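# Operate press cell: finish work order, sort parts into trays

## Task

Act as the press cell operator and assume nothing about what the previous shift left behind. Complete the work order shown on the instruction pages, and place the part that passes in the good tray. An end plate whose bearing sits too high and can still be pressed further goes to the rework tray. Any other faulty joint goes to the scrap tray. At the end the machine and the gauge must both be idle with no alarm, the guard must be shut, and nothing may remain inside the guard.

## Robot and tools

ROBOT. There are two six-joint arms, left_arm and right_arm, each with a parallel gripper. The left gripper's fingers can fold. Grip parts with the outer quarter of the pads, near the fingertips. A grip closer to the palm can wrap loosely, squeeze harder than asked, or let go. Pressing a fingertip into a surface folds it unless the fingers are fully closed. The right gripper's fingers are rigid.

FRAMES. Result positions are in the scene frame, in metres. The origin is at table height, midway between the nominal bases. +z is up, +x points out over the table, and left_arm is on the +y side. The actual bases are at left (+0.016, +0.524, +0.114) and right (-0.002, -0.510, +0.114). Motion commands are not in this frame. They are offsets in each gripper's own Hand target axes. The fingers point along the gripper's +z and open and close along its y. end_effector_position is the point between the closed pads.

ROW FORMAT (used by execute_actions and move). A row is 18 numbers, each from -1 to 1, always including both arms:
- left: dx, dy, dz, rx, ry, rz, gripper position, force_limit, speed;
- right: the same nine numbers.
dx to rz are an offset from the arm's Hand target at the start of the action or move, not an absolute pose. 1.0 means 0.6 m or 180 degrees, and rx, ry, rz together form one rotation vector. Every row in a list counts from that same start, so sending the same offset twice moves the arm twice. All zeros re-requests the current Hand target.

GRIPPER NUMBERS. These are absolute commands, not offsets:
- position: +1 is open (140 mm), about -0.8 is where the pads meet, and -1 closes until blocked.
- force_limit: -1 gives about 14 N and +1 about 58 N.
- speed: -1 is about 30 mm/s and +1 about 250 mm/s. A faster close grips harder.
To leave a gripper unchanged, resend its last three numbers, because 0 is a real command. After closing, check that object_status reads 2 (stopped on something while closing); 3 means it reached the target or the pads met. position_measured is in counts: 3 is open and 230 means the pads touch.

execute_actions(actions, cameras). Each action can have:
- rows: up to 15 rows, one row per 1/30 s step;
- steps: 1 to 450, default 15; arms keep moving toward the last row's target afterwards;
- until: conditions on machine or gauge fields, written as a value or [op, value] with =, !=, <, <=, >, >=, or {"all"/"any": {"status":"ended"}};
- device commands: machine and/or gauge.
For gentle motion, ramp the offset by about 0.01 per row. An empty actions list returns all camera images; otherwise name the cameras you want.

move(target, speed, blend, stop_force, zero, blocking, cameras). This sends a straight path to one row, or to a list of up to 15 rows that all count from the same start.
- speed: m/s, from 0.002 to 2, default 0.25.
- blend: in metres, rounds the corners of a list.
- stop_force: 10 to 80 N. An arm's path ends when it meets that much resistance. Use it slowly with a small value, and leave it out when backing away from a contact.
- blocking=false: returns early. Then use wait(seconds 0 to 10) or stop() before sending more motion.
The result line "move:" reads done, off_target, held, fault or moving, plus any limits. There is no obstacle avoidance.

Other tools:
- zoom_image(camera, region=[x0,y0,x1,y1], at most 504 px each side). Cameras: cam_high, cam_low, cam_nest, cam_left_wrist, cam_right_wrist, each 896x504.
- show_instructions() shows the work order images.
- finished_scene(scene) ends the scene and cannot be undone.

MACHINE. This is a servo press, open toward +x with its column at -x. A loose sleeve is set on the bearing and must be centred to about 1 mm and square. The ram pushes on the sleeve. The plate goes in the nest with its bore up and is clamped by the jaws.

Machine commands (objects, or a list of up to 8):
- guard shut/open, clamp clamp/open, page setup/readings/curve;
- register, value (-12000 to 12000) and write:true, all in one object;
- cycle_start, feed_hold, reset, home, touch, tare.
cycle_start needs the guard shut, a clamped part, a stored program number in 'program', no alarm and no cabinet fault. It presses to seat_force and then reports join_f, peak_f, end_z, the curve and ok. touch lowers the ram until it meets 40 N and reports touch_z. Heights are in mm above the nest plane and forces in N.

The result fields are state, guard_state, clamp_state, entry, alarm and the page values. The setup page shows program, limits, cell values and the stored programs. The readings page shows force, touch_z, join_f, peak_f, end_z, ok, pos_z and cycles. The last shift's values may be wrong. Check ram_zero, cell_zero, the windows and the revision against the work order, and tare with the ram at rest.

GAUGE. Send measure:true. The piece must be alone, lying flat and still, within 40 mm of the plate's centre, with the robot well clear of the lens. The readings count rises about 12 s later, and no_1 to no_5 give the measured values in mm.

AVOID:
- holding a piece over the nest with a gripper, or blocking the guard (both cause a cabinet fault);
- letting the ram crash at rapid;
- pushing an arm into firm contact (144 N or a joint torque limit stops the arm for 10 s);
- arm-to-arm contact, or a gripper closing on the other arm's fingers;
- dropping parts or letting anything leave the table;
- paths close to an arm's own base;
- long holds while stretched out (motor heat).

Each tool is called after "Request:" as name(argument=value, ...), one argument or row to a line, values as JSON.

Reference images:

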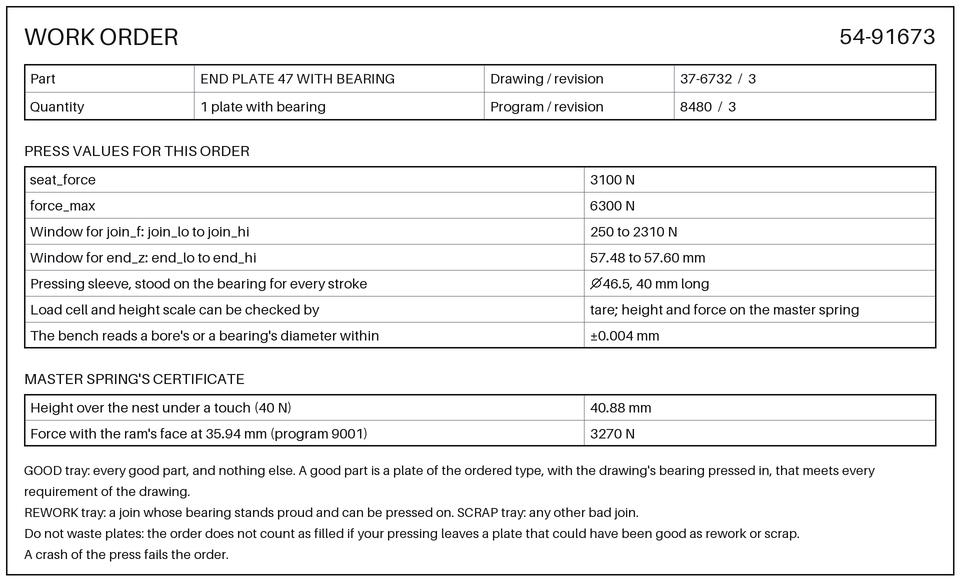

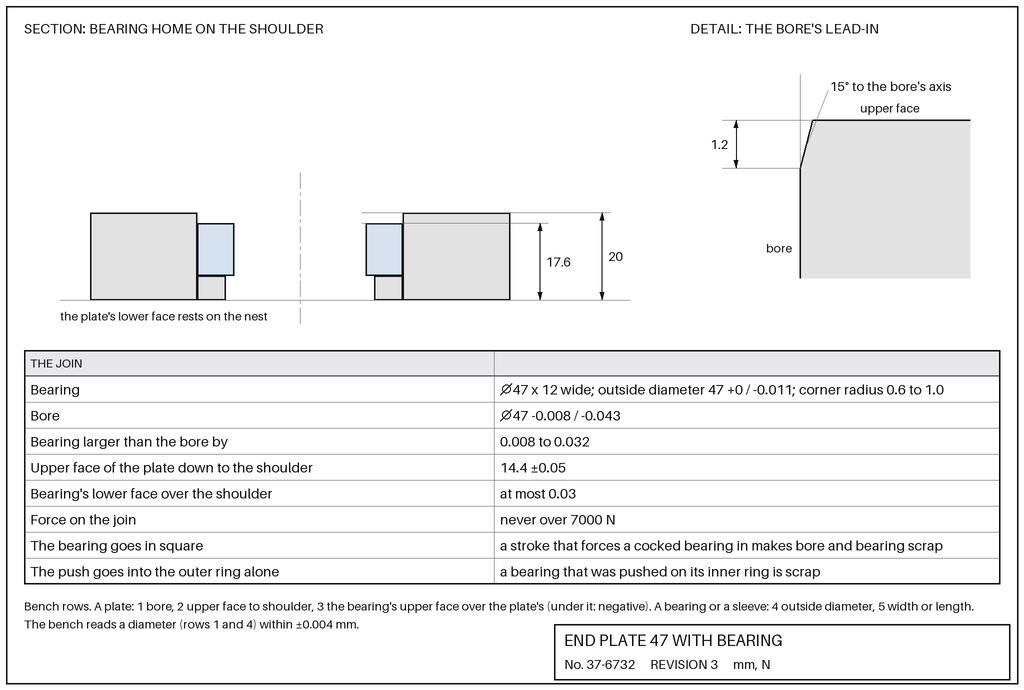

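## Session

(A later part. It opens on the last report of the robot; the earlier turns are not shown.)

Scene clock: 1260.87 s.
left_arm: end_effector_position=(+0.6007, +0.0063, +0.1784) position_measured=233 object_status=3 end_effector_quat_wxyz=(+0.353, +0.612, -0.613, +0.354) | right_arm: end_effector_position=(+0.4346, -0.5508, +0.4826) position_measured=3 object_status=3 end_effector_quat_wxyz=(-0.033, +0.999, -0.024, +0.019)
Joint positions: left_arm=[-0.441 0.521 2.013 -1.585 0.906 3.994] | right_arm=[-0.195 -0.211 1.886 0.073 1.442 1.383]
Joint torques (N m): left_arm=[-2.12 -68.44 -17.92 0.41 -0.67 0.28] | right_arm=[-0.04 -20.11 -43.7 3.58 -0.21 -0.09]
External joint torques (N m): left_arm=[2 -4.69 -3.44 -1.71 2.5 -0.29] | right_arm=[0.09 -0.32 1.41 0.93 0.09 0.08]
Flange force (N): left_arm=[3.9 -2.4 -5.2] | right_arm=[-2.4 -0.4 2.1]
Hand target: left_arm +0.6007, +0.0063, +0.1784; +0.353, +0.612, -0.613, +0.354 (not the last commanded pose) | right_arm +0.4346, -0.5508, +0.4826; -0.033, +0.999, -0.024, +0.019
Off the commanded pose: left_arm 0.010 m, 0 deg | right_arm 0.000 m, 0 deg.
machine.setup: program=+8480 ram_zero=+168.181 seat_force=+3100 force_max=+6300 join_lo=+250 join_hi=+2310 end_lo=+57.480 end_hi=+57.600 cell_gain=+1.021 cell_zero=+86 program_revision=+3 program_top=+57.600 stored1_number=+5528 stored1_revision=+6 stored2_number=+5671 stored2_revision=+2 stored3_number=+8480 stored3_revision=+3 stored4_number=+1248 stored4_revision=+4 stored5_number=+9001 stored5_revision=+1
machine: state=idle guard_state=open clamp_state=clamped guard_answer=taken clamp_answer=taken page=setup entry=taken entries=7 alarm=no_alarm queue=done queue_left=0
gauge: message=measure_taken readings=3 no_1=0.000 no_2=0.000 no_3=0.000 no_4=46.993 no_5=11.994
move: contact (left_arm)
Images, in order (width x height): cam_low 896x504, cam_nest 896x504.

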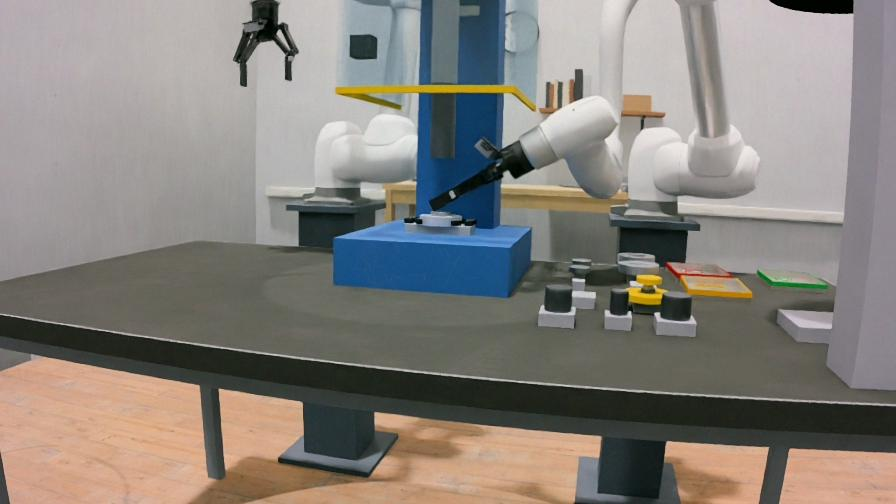

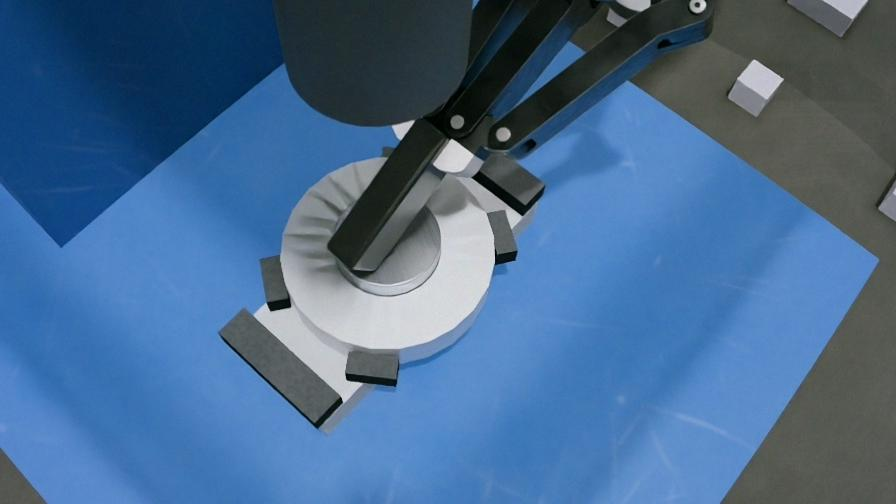

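Request:
move(
  target=[-0.0144,0,0.0083,0,0,0,-1,-1,0,0,0,0,0,0,0,1,1,1],
  cameras=["cam_nest","cam_low"],
  speed=0.004,
  stop_force=25,
)

Request:
zoom_image(
  camera="cam_low",
  region=[415, 190, 465, 235],
)

Scene clock: 1272.37 s.
left_arm: end_effector_position=(+0.6008, +0.0063, +0.1770) position_measured=233 object_status=3 end_effector_quat_wxyz=(+0.353, +0.612, -0.613, +0.354) | right_arm: end_effector_position=(+0.4346, -0.5508, +0.4826) position_measured=3 object_status=3 end_effector_quat_wxyz=(-0.033, +0.999, -0.024, +0.019)
Joint positions: left_arm=[-0.441 0.523 2.014 -1.587 0.906 3.998] | right_arm=[-0.195 -0.211 1.886 0.073 1.442 1.383]
Joint torques (N m): left_arm=[-2.84 -44.48 -10.43 3.04 -8.71 0.36] | right_arm=[0.22 -20.32 -43.68 3.68 -0.24 -0.2]
External joint torques (N m): left_arm=[2.73 -28.65 -10.93 -4.34 10.54 -0.36] | right_arm=[-0.16 -0.14 1.34 0.85 0.11 0.19]
Flange force (N): left_arm=[28.6 6.1 -29.4] | right_arm=[-2.1 -0.1 1.9]
Hand target: left_arm +0.6008, +0.0063, +0.1770; +0.353, +0.612, -0.613, +0.354 (not the last commanded pose) | right_arm +0.4346, -0.5508, +0.4826; -0.033, +0.999, -0.024, +0.019
Off the commanded pose: left_arm 0.009 m, 0 deg | right_arm 0.000 m, 0 deg.
machine.setup: program=+8480 ram_zero=+168.181 seat_force=+3100 force_max=+6300 join_lo=+250 join_hi=+2310 end_lo=+57.480 end_hi=+57.600 cell_gain=+1.021 cell_zero=+86 program_revision=+3 program_top=+57.600 stored1_number=+5528 stored1_revision=+6 stored2_number=+5671 stored2_revision=+2 stored3_number=+8480 stored3_revision=+3 stored4_number=+1248 stored4_revision=+4 stored5_number=+9001 stored5_revision=+1
machine: state=idle guard_state=open clamp_state=clamped guard_answer=taken clamp_answer=taken page=setup entry=taken entries=7 alarm=no_alarm queue=done queue_left=0
gauge: message=measure_taken readings=3 no_1=0.000 no_2=0.000 no_3=0.000 no_4=46.993 no_5=11.994
move: contact (left_arm)
Images, in order (width x height): cam_low 896x504, cam_nest 896x504.

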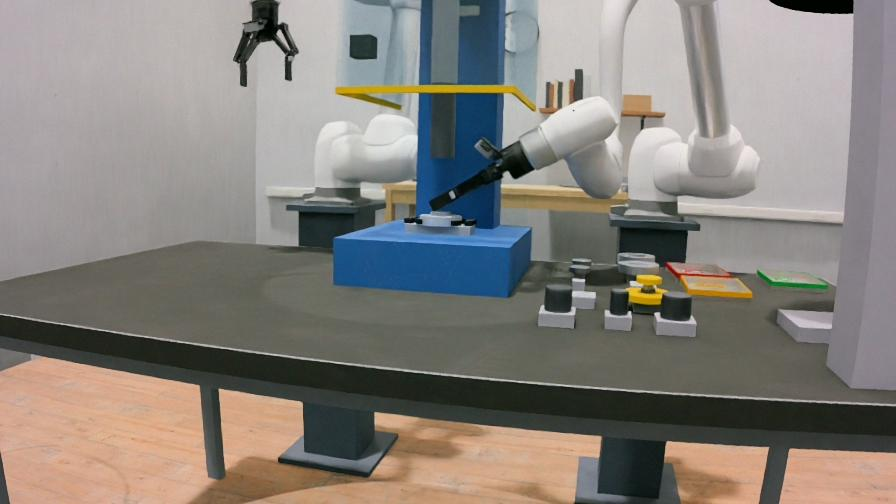

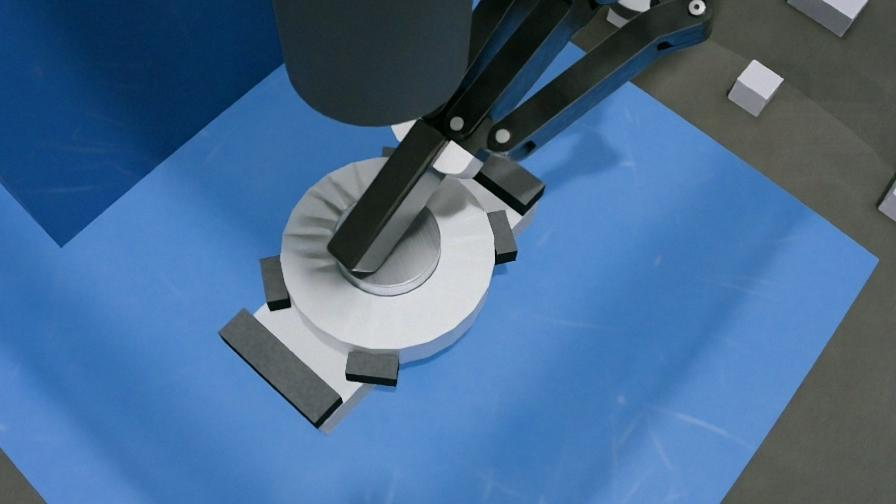

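Scaled by 10.080 from the camera's 896x504 image, which has a finer 1280x720 frame.

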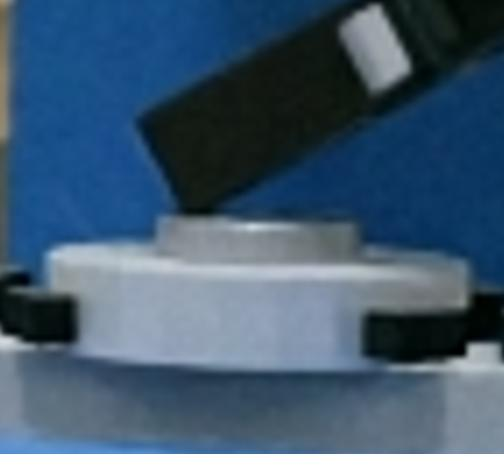

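Request:
move(
  target=[
    [0.0289,0,-0.0167,0,0,0,-1,-1,0,0,0,0,0,0,0,1,1,1],
    [0.0289,0,-0.34,0,0,0,-1,-1,0,0,0,0,0,0,0,1,1,1],
  ],
  cameras=["cam_nest","cam_low","cam_left_wrist"],
  speed=[0.05,0.15],
  blend=[0.01,0],
)

Request:
zoom_image(
  camera="cam_left_wrist",
  region=[390, 160, 530, 320],
)

Request:
zoom_image(
  camera="cam_low",
  region=[415, 200, 465, 235],
)

Request:
zoom_image(
  camera="cam_nest",
  region=[320, 180, 460, 310],
)

Scene clock: 1286.67 s.
left_arm: end_effector_position=(+0.6007, +0.1743, +0.2940) position_measured=233 object_status=3 end_effector_quat_wxyz=(+0.353, +0.612, -0.613, +0.354) | right_arm: end_effector_position=(+0.4346, -0.5508, +0.4826) position_measured=3 object_status=3 end_effector_quat_wxyz=(-0.033, +0.999, -0.024, +0.019)
Joint positions: left_arm=[-0.176 0.315 2.042 -1.283 1.099 3.815] | right_arm=[-0.195 -0.211 1.886 0.073 1.442 1.383]
Joint torques (N m): left_arm=[0.45 -63.84 -27.91 -0.51 1.67 0.3] | right_arm=[0.26 -20.16 -43.71 3.65 -0.16 -0.09]
External joint torques (N m): left_arm=[-0.65 4.68 0.86 -0.33 -0.15 -0.3] | right_arm=[-0.32 -0.23 1.39 0.87 0.04 0.09]
Flange force (N): left_arm=[-4.4 -4.1 5.0] | right_arm=[-2.4 0.5 2.1]
Hand target: left_arm +0.6007, +0.1743, +0.2940; +0.353, +0.612, -0.613, +0.354 | right_arm +0.4346, -0.5508, +0.4826; -0.033, +0.999, -0.024, +0.019
Off the commanded pose: left_arm 0.000 m, 0 deg | right_arm 0.000 m, 0 deg.
machine.setup: program=+8480 ram_zero=+168.181 seat_force=+3100 force_max=+6300 join_lo=+250 join_hi=+2310 end_lo=+57.480 end_hi=+57.600 cell_gain=+1.021 cell_zero=+86 program_revision=+3 program_top=+57.600 stored1_number=+5528 stored1_revision=+6 stored2_number=+5671 stored2_revision=+2 stored3_number=+8480 stored3_revision=+3 stored4_number=+1248 stored4_revision=+4 stored5_number=+9001 stored5_revision=+1
machine: state=idle guard_state=open clamp_state=clamped guard_answer=taken clamp_answer=taken page=setup entry=taken entries=7 alarm=no_alarm queue=done queue_left=0
gauge: message=measure_taken readings=3 no_1=0.000 no_2=0.000 no_3=0.000 no_4=46.993 no_5=11.994
move: done
Images, in order (width x height): cam_low 896x504, cam_nest 896x504, cam_left_wrist 896x504.

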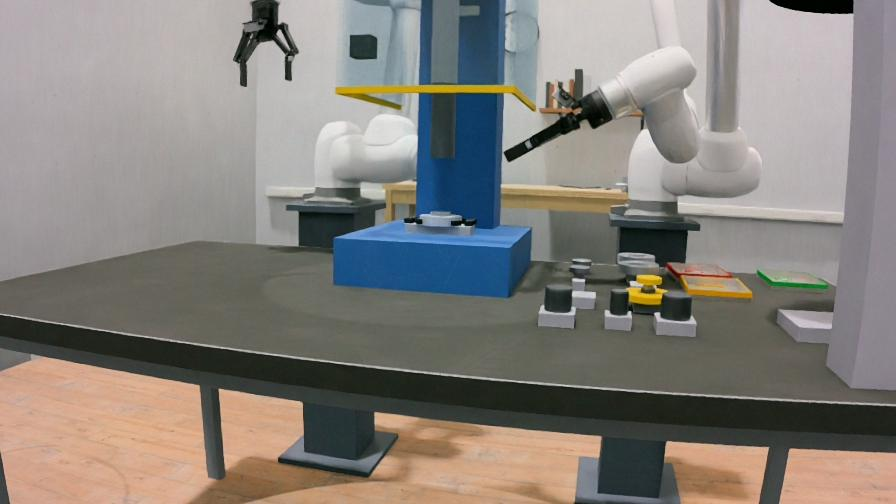

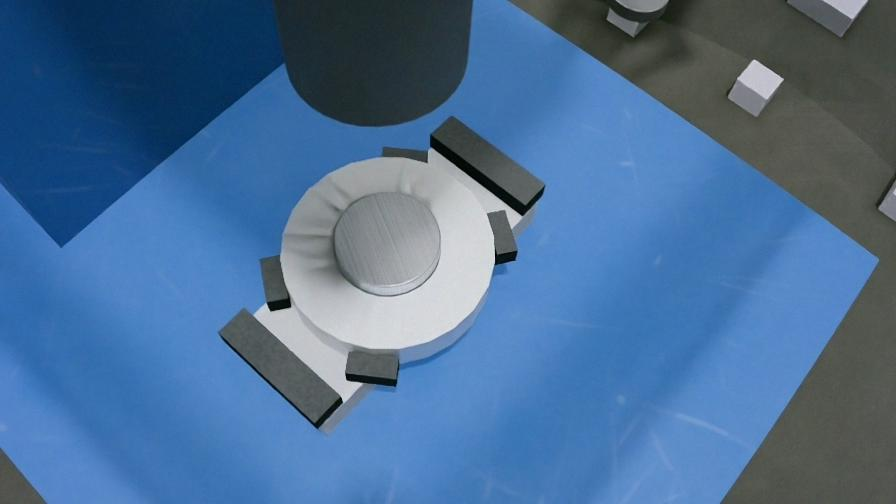

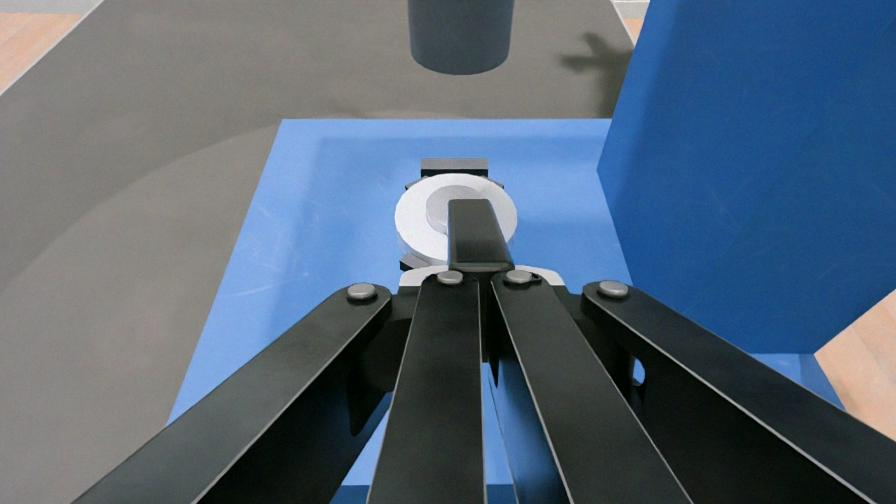

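Scaled by 3.150 from the camera's 896x504 image, which has a finer 1280x720 frame.

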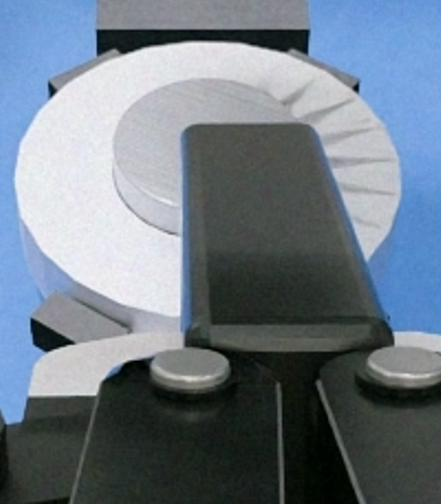

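Scaled by 10.080 from the camera's 896x504 image, which has a finer 1280x720 frame.

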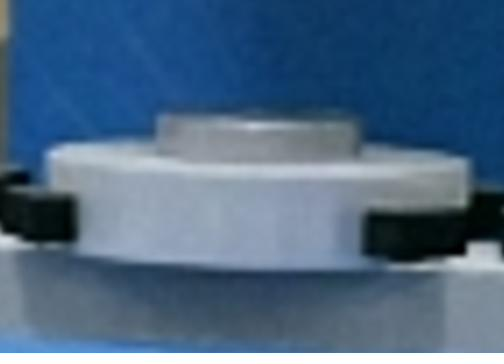

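Scaled by 3.600 from the camera's 896x504 image, which has a finer 1280x720 frame.

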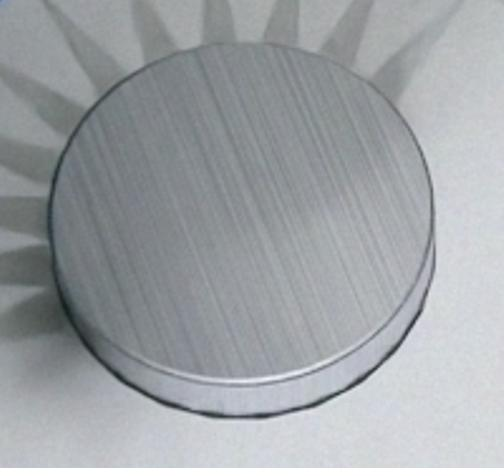

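Request:
move(
  target=[-0.0431,0,0.292,0,0,0,-1,-1,0,0,0,0,0,0,0,1,1,1],
  cameras=[],
  speed=0.12,
)

Request:
move(
  target=[-0.0289,0,0.0167,0,0,0,-1,-1,0,0,0,0,0,0,0,1,1,1],
  cameras=["cam_low"],
  speed=0.004,
  stop_force=15,
)

Request:
zoom_image(
  camera="cam_low",
  region=[415, 190, 465, 235],
)

Scene clock: 1311.50 s.
left_arm: end_effector_position=(+0.6008, +0.0355, +0.1840) position_measured=233 object_status=3 end_effector_quat_wxyz=(+0.353, +0.612, -0.613, +0.354) | right_arm: end_effector_position=(+0.4346, -0.5508, +0.4826) position_measured=3 object_status=3 end_effector_quat_wxyz=(-0.033, +0.999, -0.024, +0.019)
Joint positions: left_arm=[-0.398 0.502 2.032 -1.55 0.931 3.995] | right_arm=[-0.195 -0.211 1.886 0.073 1.442 1.383]
Joint torques (N m): left_arm=[-0.45 -75.79 -21.88 -1.04 1.97 0.35] | right_arm=[-0.05 -20.14 -43.39 3.66 -0.23 -0.1]
External joint torques (N m): left_arm=[0.33 4.27 0.57 -0.19 -0.13 -0.35] | right_arm=[0.15 -0.33 1.09 0.86 0.11 0.09]
Flange force (N): left_arm=[-4.7 -3.4 3.9] | right_arm=[-2.0 -0.6 1.5]
Hand target: left_arm +0.6008, +0.0355, +0.1840; +0.353, +0.612, -0.613, +0.354 | right_arm +0.4346, -0.5508, +0.4826; -0.033, +0.999, -0.024, +0.019
Off the commanded pose: left_arm 0.000 m, 0 deg | right_arm 0.000 m, 0 deg.
machine.setup: program=+8480 ram_zero=+168.181 seat_force=+3100 force_max=+6300 join_lo=+250 join_hi=+2310 end_lo=+57.480 end_hi=+57.600 cell_gain=+1.021 cell_zero=+86 program_revision=+3 program_top=+57.600 stored1_number=+5528 stored1_revision=+6 stored2_number=+5671 stored2_revision=+2 stored3_number=+8480 stored3_revision=+3 stored4_number=+1248 stored4_revision=+4 stored5_number=+9001 stored5_revision=+1
machine: state=idle guard_state=open clamp_state=clamped guard_answer=taken clamp_answer=taken page=setup entry=taken entries=7 alarm=no_alarm queue=done queue_left=0
gauge: message=measure_taken readings=3 no_1=0.000 no_2=0.000 no_3=0.000 no_4=46.993 no_5=11.994
move: done
No camera images: "cameras" was empty.

Scene clock: 1313.67 s.
left_arm: end_effector_position=(+0.6009, +0.0355, +0.1778) position_measured=233 object_status=3 end_effector_quat_wxyz=(+0.353, +0.612, -0.613, +0.354) | right_arm: end_effector_position=(+0.4346, -0.5508, +0.4826) position_measured=3 object_status=3 end_effector_quat_wxyz=(-0.033, +0.999, -0.024, +0.019)
Joint positions: left_arm=[-0.398 0.512 2.034 -1.558 0.931 4.009] | right_arm=[-0.195 -0.211 1.886 0.073 1.442 1.383]
Joint torques (N m): left_arm=[-2.37 -61.02 -16.14 0.95 -2.78 0.31] | right_arm=[0.47 -20.11 -43.5 3.72 -0.27 -0.16]
External joint torques (N m): left_arm=[2.2 -10.59 -4.84 -2.2 4.63 -0.31] | right_arm=[-0.51 -0.3 1.16 0.8 0.14 0.16]
Flange force (N): left_arm=[10.3 0.3 -12.0] | right_arm=[-2.3 0.8 1.5]
Hand target: left_arm +0.6009, +0.0355, +0.1778; +0.353, +0.612, -0.613, +0.354 (not the last commanded pose) | right_arm +0.4346, -0.5508, +0.4826; -0.033, +0.999, -0.024, +0.019
Off the commanded pose: left_arm 0.014 m, 0 deg | right_arm 0.000 m, 0 deg.
machine.setup: program=+8480 ram_zero=+168.181 seat_force=+3100 force_max=+6300 join_lo=+250 join_hi=+2310 end_lo=+57.480 end_hi=+57.600 cell_gain=+1.021 cell_zero=+86 program_revision=+3 program_top=+57.600 stored1_number=+5528 stored1_revision=+6 stored2_number=+5671 stored2_revision=+2 stored3_number=+8480 stored3_revision=+3 stored4_number=+1248 stored4_revision=+4 stored5_number=+9001 stored5_revision=+1
machine: state=idle guard_state=open clamp_state=clamped guard_answer=taken clamp_answer=taken page=setup entry=taken entries=7 alarm=no_alarm queue=done queue_left=0
gauge: message=measure_taken readings=3 no_1=0.000 no_2=0.000 no_3=0.000 no_4=46.993 no_5=11.994
move: contact (left_arm)
Images, in order (width x height): cam_low 896x504.

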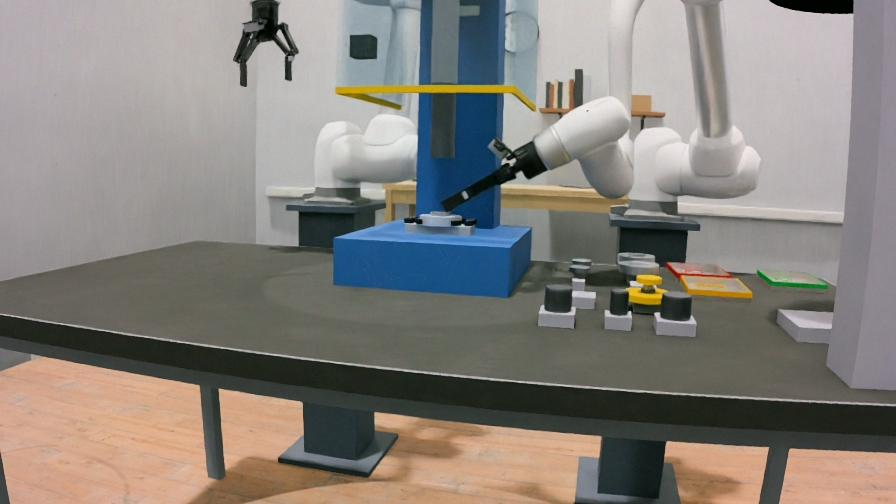

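Scaled by 10.080 from the camera's 896x504 image, which has a finer 1280x720 frame.

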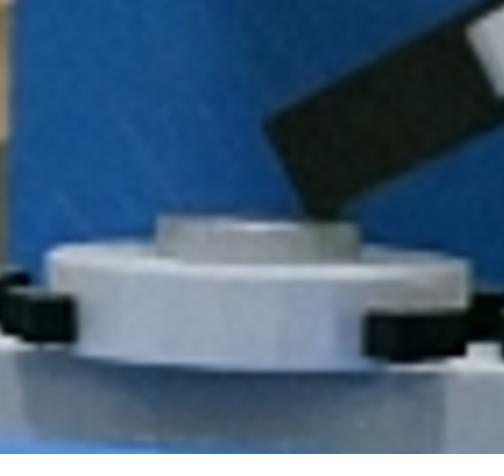

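Request:
move(
  target=[
    [0.0087,0,-0.005,0,0,0,-1,-1,0,0,0,0,0,0,0,1,1,1],
    [0.033,0,0.0371,0,0,0,-1,-1,0,0,0,0,0,0,0,1,1,1],
  ],
  cameras=[],
  speed=0.05,
)

Request:
move(
  target=[-0.0289,0,0.0167,0,0,0,-1,-1,0,0,0,0,0,0,0,1,1,1],
  cameras=["cam_low"],
  speed=0.004,
  stop_force=15,
)

Request:
zoom_image(
  camera="cam_low",
  region=[415, 190, 465, 235],
)

Scene clock: 1324.40 s.
left_arm: end_effector_position=(+0.6009, +0.0063, +0.1838) position_measured=233 object_status=3 end_effector_quat_wxyz=(+0.353, +0.612, -0.613, +0.354) | right_arm: end_effector_position=(+0.4346, -0.5508, +0.4826) position_measured=3 object_status=3 end_effector_quat_wxyz=(-0.033, +0.999, -0.024, +0.019)
Joint positions: left_arm=[-0.441 0.513 2.012 -1.578 0.906 3.983] | right_arm=[-0.195 -0.211 1.886 0.073 1.442 1.383]
Joint torques (N m): left_arm=[-0.04 -77.06 -22.3 -1.1 1.92 0.31] | right_arm=[-0.08 -20.05 -43.54 3.64 -0.2 -0.16]
External joint torques (N m): left_arm=[-0.04 4.36 0.66 -0.18 -0.11 -0.31] | right_arm=[0 -0.34 1.2 0.88 0.08 0.16]
Flange force (N): left_arm=[-4.5 -3.0 4.5] | right_arm=[-2.2 -0.4 1.7]
Hand target: left_arm +0.6009, +0.0063, +0.1838; +0.353, +0.612, -0.613, +0.354 | right_arm +0.4346, -0.5508, +0.4826; -0.033, +0.999, -0.024, +0.019
Off the commanded pose: left_arm 0.000 m, 0 deg | right_arm 0.000 m, 0 deg.
machine.setup: program=+8480 ram_zero=+168.181 seat_force=+3100 force_max=+6300 join_lo=+250 join_hi=+2310 end_lo=+57.480 end_hi=+57.600 cell_gain=+1.021 cell_zero=+86 program_revision=+3 program_top=+57.600 stored1_number=+5528 stored1_revision=+6 stored2_number=+5671 stored2_revision=+2 stored3_number=+8480 stored3_revision=+3 stored4_number=+1248 stored4_revision=+4 stored5_number=+9001 stored5_revision=+1
machine: state=idle guard_state=open clamp_state=clamped guard_answer=taken clamp_answer=taken page=setup entry=taken entries=7 alarm=no_alarm queue=done queue_left=0
gauge: message=measure_taken readings=3 no_1=0.000 no_2=0.000 no_3=0.000 no_4=46.993 no_5=11.994
move: done
No camera images: "cameras" was empty.

Scene clock: 1326.53 s.
left_arm: end_effector_position=(+0.6009, +0.0063, +0.1777) position_measured=233 object_status=3 end_effector_quat_wxyz=(+0.353, +0.612, -0.613, +0.354) | right_arm: end_effector_position=(+0.4346, -0.5508, +0.4826) position_measured=3 object_status=3 end_effector_quat_wxyz=(-0.033, +0.999, -0.024, +0.019)
Joint positions: left_arm=[-0.441 0.522 2.013 -1.587 0.906 3.997] | right_arm=[-0.195 -0.211 1.886 0.073 1.442 1.383]
Joint torques (N m): left_arm=[-2.93 -65.16 -16.85 0.78 -1.41 0.29] | right_arm=[-0.06 -20.24 -43.65 3.67 -0.21 -0.12]
External joint torques (N m): left_arm=[2.82 -8.23 -4.62 -2.1 3.25 -0.29] | right_arm=[-0.05 -0.16 1.28 0.84 0.09 0.12]
Flange force (N): left_arm=[7.3 -1.6 -9.3] | right_arm=[-2.0 -0.2 1.9]
Hand target: left_arm +0.6009, +0.0063, +0.1777; +0.353, +0.612, -0.613, +0.354 (not the last commanded pose) | right_arm +0.4346, -0.5508, +0.4826; -0.033, +0.999, -0.024, +0.019
Off the commanded pose: left_arm 0.014 m, 0 deg | right_arm 0.000 m, 0 deg.
machine.setup: program=+8480 ram_zero=+168.181 seat_force=+3100 force_max=+6300 join_lo=+250 join_hi=+2310 end_lo=+57.480 end_hi=+57.600 cell_gain=+1.021 cell_zero=+86 program_revision=+3 program_top=+57.600 stored1_number=+5528 stored1_revision=+6 stored2_number=+5671 stored2_revision=+2 stored3_number=+8480 stored3_revision=+3 stored4_number=+1248 stored4_revision=+4 stored5_number=+9001 stored5_revision=+1
machine: state=idle guard_state=open clamp_state=clamped guard_answer=taken clamp_answer=taken page=setup entry=taken entries=7 alarm=no_alarm queue=done queue_left=0
gauge: message=measure_taken readings=3 no_1=0.000 no_2=0.000 no_3=0.000 no_4=46.993 no_5=11.994
move: contact (left_arm)
Images, in order (width x height): cam_low 896x504.

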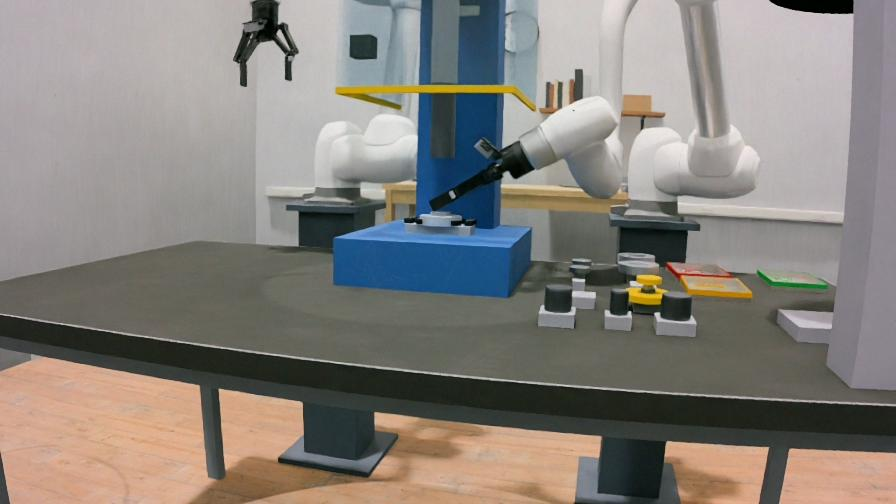

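Scaled by 10.080 from the camera's 896x504 image, which has a finer 1280x720 frame.

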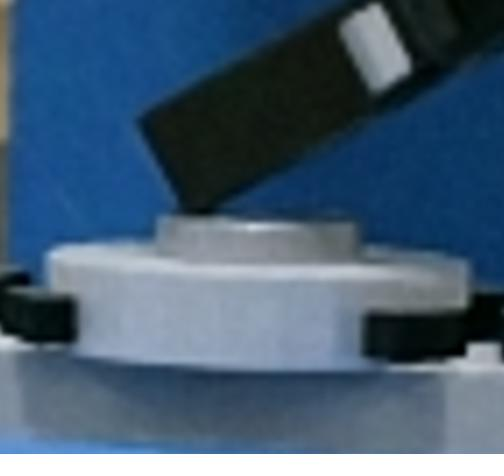

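Request:
move(
  target=[
    [0.0087,0,-0.005,0,0,0,-1,-1,0,0,0,0,0,0,0,1,1,1],
    [-0.0038,-0.0283,-0.0267,0,0,0,-1,-1,0,0,0,0,0,0,0,1,1,1],
  ],
  cameras=[],
  speed=0.05,
)

Request:
move(
  target=[-0.0289,0,0.0167,0,0,0,-1,-1,0,0,0,0,0,0,0,1,1,1],
  cameras=[],
  speed=0.004,
  stop_force=15,
)

Request:
move(
  target=[
    [0.0087,0,-0.005,0,0,0,-1,-1,0,0,0,0,0,0,0,1,1,1],
    [0.0087,0.0567,-0.005,0,0,0,-1,-1,0,0,0,0,0,0,0,1,1,1],
  ],
  cameras=[],
  speed=0.05,
)

Request:
move(
  target=[-0.0289,0,0.0167,0,0,0,-1,-1,0,0,0,0,0,0,0,1,1,1],
  cameras=[],
  speed=0.004,
  stop_force=15,
)

Scene clock: 1345.50 s.
left_arm: end_effector_position=(+0.6179, +0.0213, +0.1837) position_measured=233 object_status=3 end_effector_quat_wxyz=(+0.353, +0.612, -0.613, +0.354) | right_arm: end_effector_position=(+0.4346, -0.5508, +0.4826) position_measured=3 object_status=3 end_effector_quat_wxyz=(-0.033, +0.999, -0.024, +0.019)
Joint positions: left_arm=[-0.408 0.524 1.991 -1.544 0.925 3.971] | right_arm=[-0.195 -0.211 1.886 0.073 1.442 1.383]
Joint torques (N m): left_arm=[0.07 -78.18 -22.68 -1.04 1.93 0.28] | right_arm=[0.22 -20.49 -43.62 3.67 -0.11 -0.07]
External joint torques (N m): left_arm=[-0.21 4.27 0.62 -0.21 -0.15 -0.28] | right_arm=[-0.32 0.1 1.28 0.84 -0.01 0.06]
Flange force (N): left_arm=[-4.3 -2.9 4.5] | right_arm=[-1.7 0.6 2.1]
Hand target: left_arm +0.6179, +0.0213, +0.1837; +0.353, +0.612, -0.613, +0.354 | right_arm +0.4346, -0.5508, +0.4826; -0.033, +0.999, -0.024, +0.019
Off the commanded pose: left_arm 0.000 m, 0 deg | right_arm 0.000 m, 0 deg.
machine.setup: program=+8480 ram_zero=+168.181 seat_force=+3100 force_max=+6300 join_lo=+250 join_hi=+2310 end_lo=+57.480 end_hi=+57.600 cell_gain=+1.021 cell_zero=+86 program_revision=+3 program_top=+57.600 stored1_number=+5528 stored1_revision=+6 stored2_number=+5671 stored2_revision=+2 stored3_number=+8480 stored3_revision=+3 stored4_number=+1248 stored4_revision=+4 stored5_number=+9001 stored5_revision=+1
machine: state=idle guard_state=open clamp_state=clamped guard_answer=taken clamp_answer=taken page=setup entry=taken entries=7 alarm=no_alarm queue=done queue_left=0
gauge: message=measure_taken readings=3 no_1=0.000 no_2=0.000 no_3=0.000 no_4=46.993 no_5=11.994
move: done
No camera images: "cameras" was empty.

Scene clock: 1347.60 s.
left_arm: end_effector_position=(+0.6180, +0.0213, +0.1778) position_measured=233 object_status=3 end_effector_quat_wxyz=(+0.353, +0.612, -0.613, +0.354) | right_arm: end_effector_position=(+0.4346, -0.5508, +0.4826) position_measured=3 object_status=3 end_effector_quat_wxyz=(-0.033, +0.999, -0.024, +0.019)
Joint positions: left_arm=[-0.408 0.533 1.992 -1.552 0.925 3.984] | right_arm=[-0.195 -0.211 1.886 0.073 1.442 1.383]
Joint torques (N m): left_arm=[-1.39 -64.76 -17.33 0.76 -2.58 0.31] | right_arm=[0.53 -20.32 -43.56 3.62 -0.21 -0.13]
External joint torques (N m): left_arm=[1.32 -9.67 -4.26 -2.01 4.38 -0.31] | right_arm=[-0.61 -0.08 1.18 0.9 0.08 0.13]
Flange force (N): left_arm=[9.5 0.8 -10.1] | right_arm=[-2.0 1.1 1.6]
Hand target: left_arm +0.6180, +0.0213, +0.1778; +0.353, +0.612, -0.613, +0.354 (not the last commanded pose) | right_arm +0.4346, -0.5508, +0.4826; -0.033, +0.999, -0.024, +0.019
Off the commanded pose: left_arm 0.014 m, 0 deg | right_arm 0.000 m, 0 deg.
machine.setup: program=+8480 ram_zero=+168.181 seat_force=+3100 force_max=+6300 join_lo=+250 join_hi=+2310 end_lo=+57.480 end_hi=+57.600 cell_gain=+1.021 cell_zero=+86 program_revision=+3 program_top=+57.600 stored1_number=+5528 stored1_revision=+6 stored2_number=+5671 stored2_revision=+2 stored3_number=+8480 stored3_revision=+3 stored4_number=+1248 stored4_revision=+4 stored5_number=+9001 stored5_revision=+1
machine: state=idle guard_state=open clamp_state=clamped guard_answer=taken clamp_answer=taken page=setup entry=taken entries=7 alarm=no_alarm queue=done queue_left=0
gauge: message=measure_taken readings=3 no_1=0.000 no_2=0.000 no_3=0.000 no_4=46.993 no_5=11.994
move: contact (left_arm)
No camera images: "cameras" was empty.

Scene clock: 1349.17 s.
left_arm: end_effector_position=(+0.5840, +0.0213, +0.1838) position_measured=233 object_status=3 end_effector_quat_wxyz=(+0.353, +0.612, -0.613, +0.354) | right_arm: end_effector_position=(+0.4346, -0.5508, +0.4826) position_measured=3 object_status=3 end_effector_quat_wxyz=(-0.033, +0.999, -0.024, +0.019)
Joint positions: left_arm=[-0.43 0.492 2.054 -1.586 0.913 4.01] | right_arm=[-0.195 -0.211 1.886 0.073 1.442 1.383]
Joint torques (N m): left_arm=[0.07 -74.66 -21.82 -1.13 2.01 0.32] | right_arm=[0.67 -20 -43.57 3.67 -0.2 -0.17]
External joint torques (N m): left_arm=[-0.24 4.55 0.73 -0.16 -0.15 -0.32] | right_arm=[-0.74 -0.43 1.19 0.85 0.08 0.17]
Flange force (N): left_arm=[-4.7 -2.9 4.9] | right_arm=[-2.6 1.3 1.6]
Hand target: left_arm +0.5840, +0.0213, +0.1838; +0.353, +0.612, -0.613, +0.354 | right_arm +0.4346, -0.5508, +0.4826; -0.033, +0.999, -0.024, +0.019
Off the commanded pose: left_arm 0.000 m, 0 deg | right_arm 0.000 m, 0 deg.
machine.setup: program=+8480 ram_zero=+168.181 seat_force=+3100 force_max=+6300 join_lo=+250 join_hi=+2310 end_lo=+57.480 end_hi=+57.600 cell_gain=+1.021 cell_zero=+86 program_revision=+3 program_top=+57.600 stored1_number=+5528 stored1_revision=+6 stored2_number=+5671 stored2_revision=+2 stored3_number=+8480 stored3_revision=+3 stored4_number=+1248 stored4_revision=+4 stored5_number=+9001 stored5_revision=+1
machine: state=idle guard_state=open clamp_state=clamped guard_answer=taken clamp_answer=taken page=setup entry=taken entries=7 alarm=no_alarm queue=done queue_left=0
gauge: message=measure_taken readings=3 no_1=0.000 no_2=0.000 no_3=0.000 no_4=46.993 no_5=11.994
move: done
No camera images: "cameras" was empty.

Scene clock: 1351.30 s.
left_arm: end_effector_position=(+0.5840, +0.0212, +0.1777) position_measured=233 object_status=3 end_effector_quat_wxyz=(+0.353, +0.612, -0.613, +0.354) | right_arm: end_effector_position=(+0.4346, -0.5508, +0.4826) position_measured=3 object_status=3 end_effector_quat_wxyz=(-0.033, +0.999, -0.024, +0.019)
Joint positions: left_arm=[-0.43 0.501 2.056 -1.595 0.913 4.024] | right_arm=[-0.195 -0.211 1.886 0.073 1.442 1.383]
Joint torques (N m): left_arm=[-3.2 -62.52 -15.68 0.85 -1.2 0.28] | right_arm=[0.46 -20.73 -43.71 3.63 -0.16 -0.19]
External joint torques (N m): left_arm=[3.16 -8.12 -5.03 -2.14 3.08 -0.28] | right_arm=[-0.43 0.27 1.35 0.89 0.04 0.19]
Flange force (N): left_arm=[7.5 -2.5 -9.4] | right_arm=[-1.5 0.6 2.1]
Hand target: left_arm +0.5840, +0.0212, +0.1777; +0.353, +0.612, -0.613, +0.354 (not the last commanded pose) | right_arm +0.4346, -0.5508, +0.4826; -0.033, +0.999, -0.024, +0.019
Off the commanded pose: left_arm 0.014 m, 0 deg | right_arm 0.000 m, 0 deg.
machine.setup: program=+8480 ram_zero=+168.181 seat_force=+3100 force_max=+6300 join_lo=+250 join_hi=+2310 end_lo=+57.480 end_hi=+57.600 cell_gain=+1.021 cell_zero=+86 program_revision=+3 program_top=+57.600 stored1_number=+5528 stored1_revision=+6 stored2_number=+5671 stored2_revision=+2 stored3_number=+8480 stored3_revision=+3 stored4_number=+1248 stored4_revision=+4 stored5_number=+9001 stored5_revision=+1
machine: state=idle guard_state=open clamp_state=clamped guard_answer=taken clamp_answer=taken page=setup entry=taken entries=7 alarm=no_alarm queue=done queue_left=0
gauge: message=measure_taken readings=3 no_1=0.000 no_2=0.000 no_3=0.000 no_4=46.993 no_5=11.994
move: contact (left_arm)
No camera images: "cameras" was empty.

Request:
move(
  target=[
    [0.0144,0,-0.0083,0,0,0,-1,-1,0,0,0,0,0,0,0,1,1,1],
    [0.0138,0,-0.3928,0,0,0,-1,-1,0,0,0,0,0,0,0,1,1,1],
    [-0.4601,-0.5767,-0.7712,0,0,0,0.2,-1,0,0,0,0,0,0,0,1,1,1],
  ],
  cameras=["cam_left_wrist","cam_low"],
  speed=[0.05,0.2,0.25],
  blend=[0.005,0.04,0],
)

Request:
zoom_image(
  camera="cam_low",
  region=[520, 250, 720, 350],
)

Scene clock: 1381.20 s.
left_arm: end_effector_position=(+0.9302, +0.5599, +0.1702) position_measured=104 object_status=0 end_effector_quat_wxyz=(+0.353, +0.612, -0.613, +0.354) | right_arm: end_effector_position=(+0.4346, -0.5508, +0.4826) position_measured=3 object_status=3 end_effector_quat_wxyz=(-0.033, +0.999, -0.024, +0.019)
Joint positions: left_arm=[0.293 0.931 1.206 -0.975 1.521 3.777] | right_arm=[-0.195 -0.211 1.886 0.073 1.442 1.383]
Joint torques (N m): left_arm=[-0.21 -119.95 -33.74 0.35 1.6 0.29] | right_arm=[0.09 -20.15 -43.54 3.68 -0.22 -0.19]
External joint torques (N m): left_arm=[-0.09 4.32 1.07 -0.27 -0.17 -0.3] | right_arm=[-0.12 -0.26 1.22 0.84 0.09 0.19]
Flange force (N): left_arm=[-3.8 -3.2 1.5] | right_arm=[-2.1 -0.2 1.7]
Hand target: left_arm +0.9302, +0.5599, +0.1702; +0.353, +0.612, -0.613, +0.354 | right_arm +0.4346, -0.5508, +0.4826; -0.033, +0.999, -0.024, +0.019
Off the commanded pose: left_arm 0.000 m, 0 deg | right_arm 0.000 m, 0 deg.
machine.setup: program=+8480 ram_zero=+168.181 seat_force=+3100 force_max=+6300 join_lo=+250 join_hi=+2310 end_lo=+57.480 end_hi=+57.600 cell_gain=+1.021 cell_zero=+86 program_revision=+3 program_top=+57.600 stored1_number=+5528 stored1_revision=+6 stored2_number=+5671 stored2_revision=+2 stored3_number=+8480 stored3_revision=+3 stored4_number=+1248 stored4_revision=+4 stored5_number=+9001 stored5_revision=+1
machine: state=idle guard_state=open clamp_state=clamped guard_answer=taken clamp_answer=taken page=setup entry=taken entries=7 alarm=no_alarm queue=done queue_left=0
gauge: message=measure_taken readings=3 no_1=0.000 no_2=0.000 no_3=0.000 no_4=46.993 no_5=11.994
move: done
Images, in order (width x height): cam_low 896x504, cam_left_wrist 896x504.

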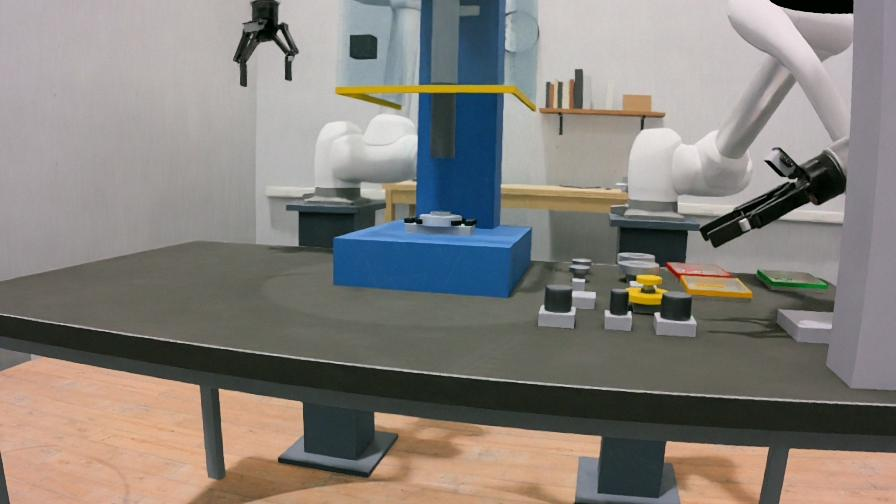

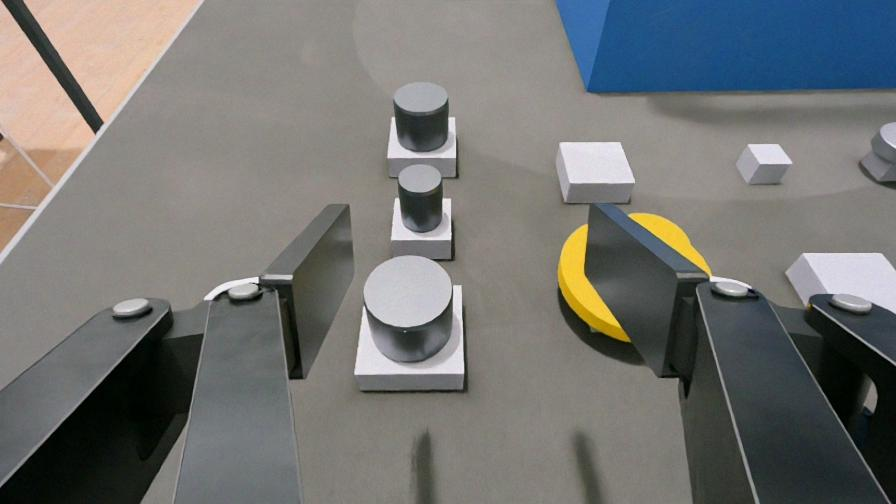

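Scaled by 2.520 from the camera's 896x504 image, which has a finer 1280x720 frame.

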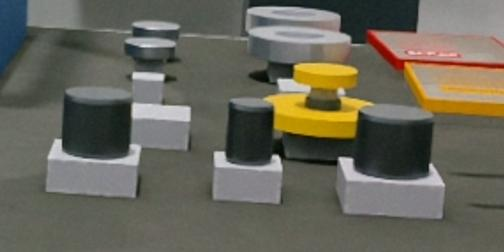

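Request:
move(
  target=[0.051,-0.0507,0.2523,0,0,0,0.2,-1,0,0,0,0,0,0,0,1,1,1],
  cameras=["cam_left_wrist","cam_low"],
  speed=0.15,
)

Request:
zoom_image(
  camera="cam_left_wrist",
  region=[340, 120, 600, 320],
)

Request:
zoom_image(
  camera="cam_low",
  region=[520, 220, 720, 350],
)

Scene clock: 1409.10 s.
left_arm: end_effector_position=(+0.9606, +0.4135, +0.1212) position_measured=104 object_status=3 end_effector_quat_wxyz=(+0.353, +0.612, -0.613, +0.354) | right_arm: end_effector_position=(+0.4346, -0.5508, +0.4826) position_measured=3 object_status=3 end_effector_quat_wxyz=(-0.033, +0.999, -0.024, +0.019)
Joint positions: left_arm=[0.138 0.966 1.239 -1.062 1.377 3.767] | right_arm=[-0.195 -0.211 1.886 0.073 1.442 1.383]
Joint torques (N m): left_arm=[-0.65 -120.65 -32.1 0.03 1.53 0.3] | right_arm=[0.59 -20.34 -43.62 3.65 -0.19 -0.2]
External joint torques (N m): left_arm=[0.38 3.8 0.88 -0.26 -0.11 -0.3] | right_arm=[-0.63 -0.05 1.34 0.87 0.08 0.2]
Flange force (N): left_arm=[-3.5 -2.9 1.4] | right_arm=[-2.1 1.0 1.9]
Hand target: left_arm +0.9606, +0.4134, +0.1212; +0.353, +0.612, -0.613, +0.354 | right_arm +0.4346, -0.5508, +0.4826; -0.033, +0.999, -0.024, +0.019
Off the commanded pose: left_arm 0.000 m, 0 deg | right_arm 0.000 m, 0 deg.
machine.setup: program=+8480 ram_zero=+168.181 seat_force=+3100 force_max=+6300 join_lo=+250 join_hi=+2310 end_lo=+57.480 end_hi=+57.600 cell_gain=+1.021 cell_zero=+86 program_revision=+3 program_top=+57.600 stored1_number=+5528 stored1_revision=+6 stored2_number=+5671 stored2_revision=+2 stored3_number=+8480 stored3_revision=+3 stored4_number=+1248 stored4_revision=+4 stored5_number=+9001 stored5_revision=+1
machine: state=idle guard_state=open clamp_state=clamped guard_answer=taken clamp_answer=taken page=setup entry=taken entries=7 alarm=no_alarm queue=done queue_left=0
gauge: message=measure_taken readings=3 no_1=0.000 no_2=0.000 no_3=0.000 no_4=46.993 no_5=11.994
move: done
Images, in order (width x height): cam_low 896x504, cam_left_wrist 896x504.

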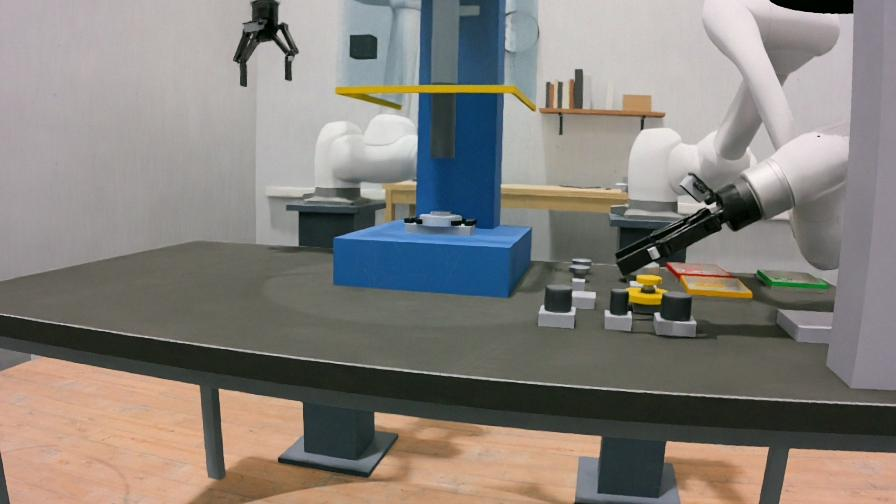

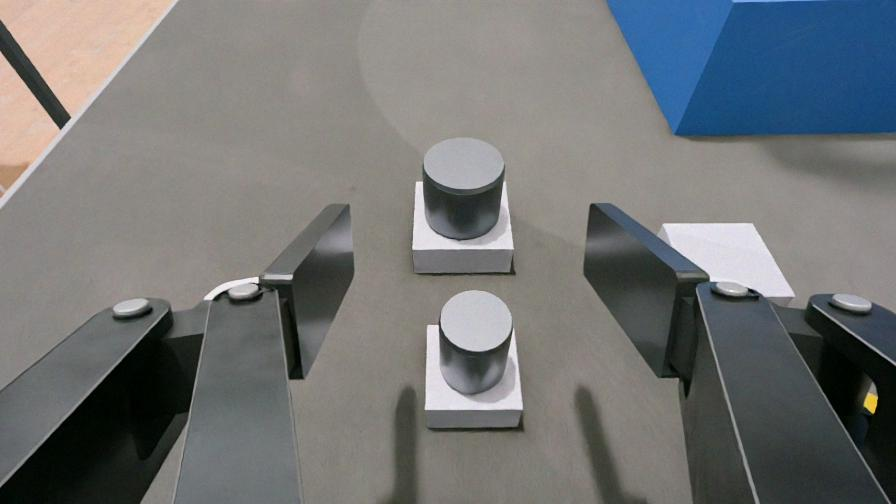

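Scaled by 1.938 from the camera's 896x504 image, which has a finer 1280x720 frame.

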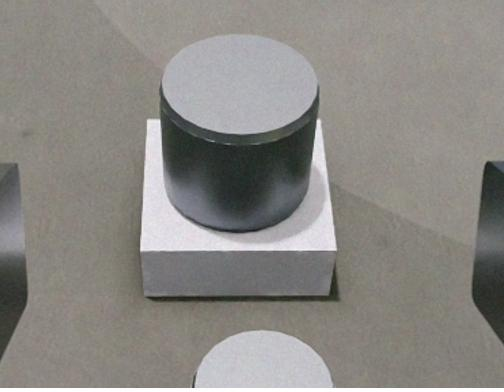

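Scaled by 2.520 from the camera's 896x504 image, which has a finer 1280x720 frame.

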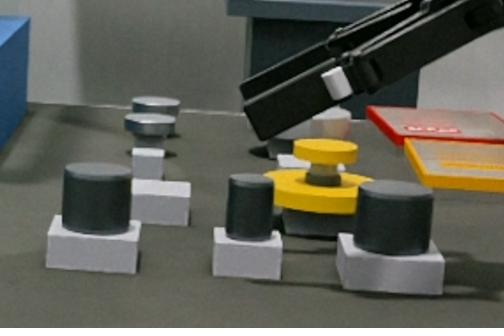

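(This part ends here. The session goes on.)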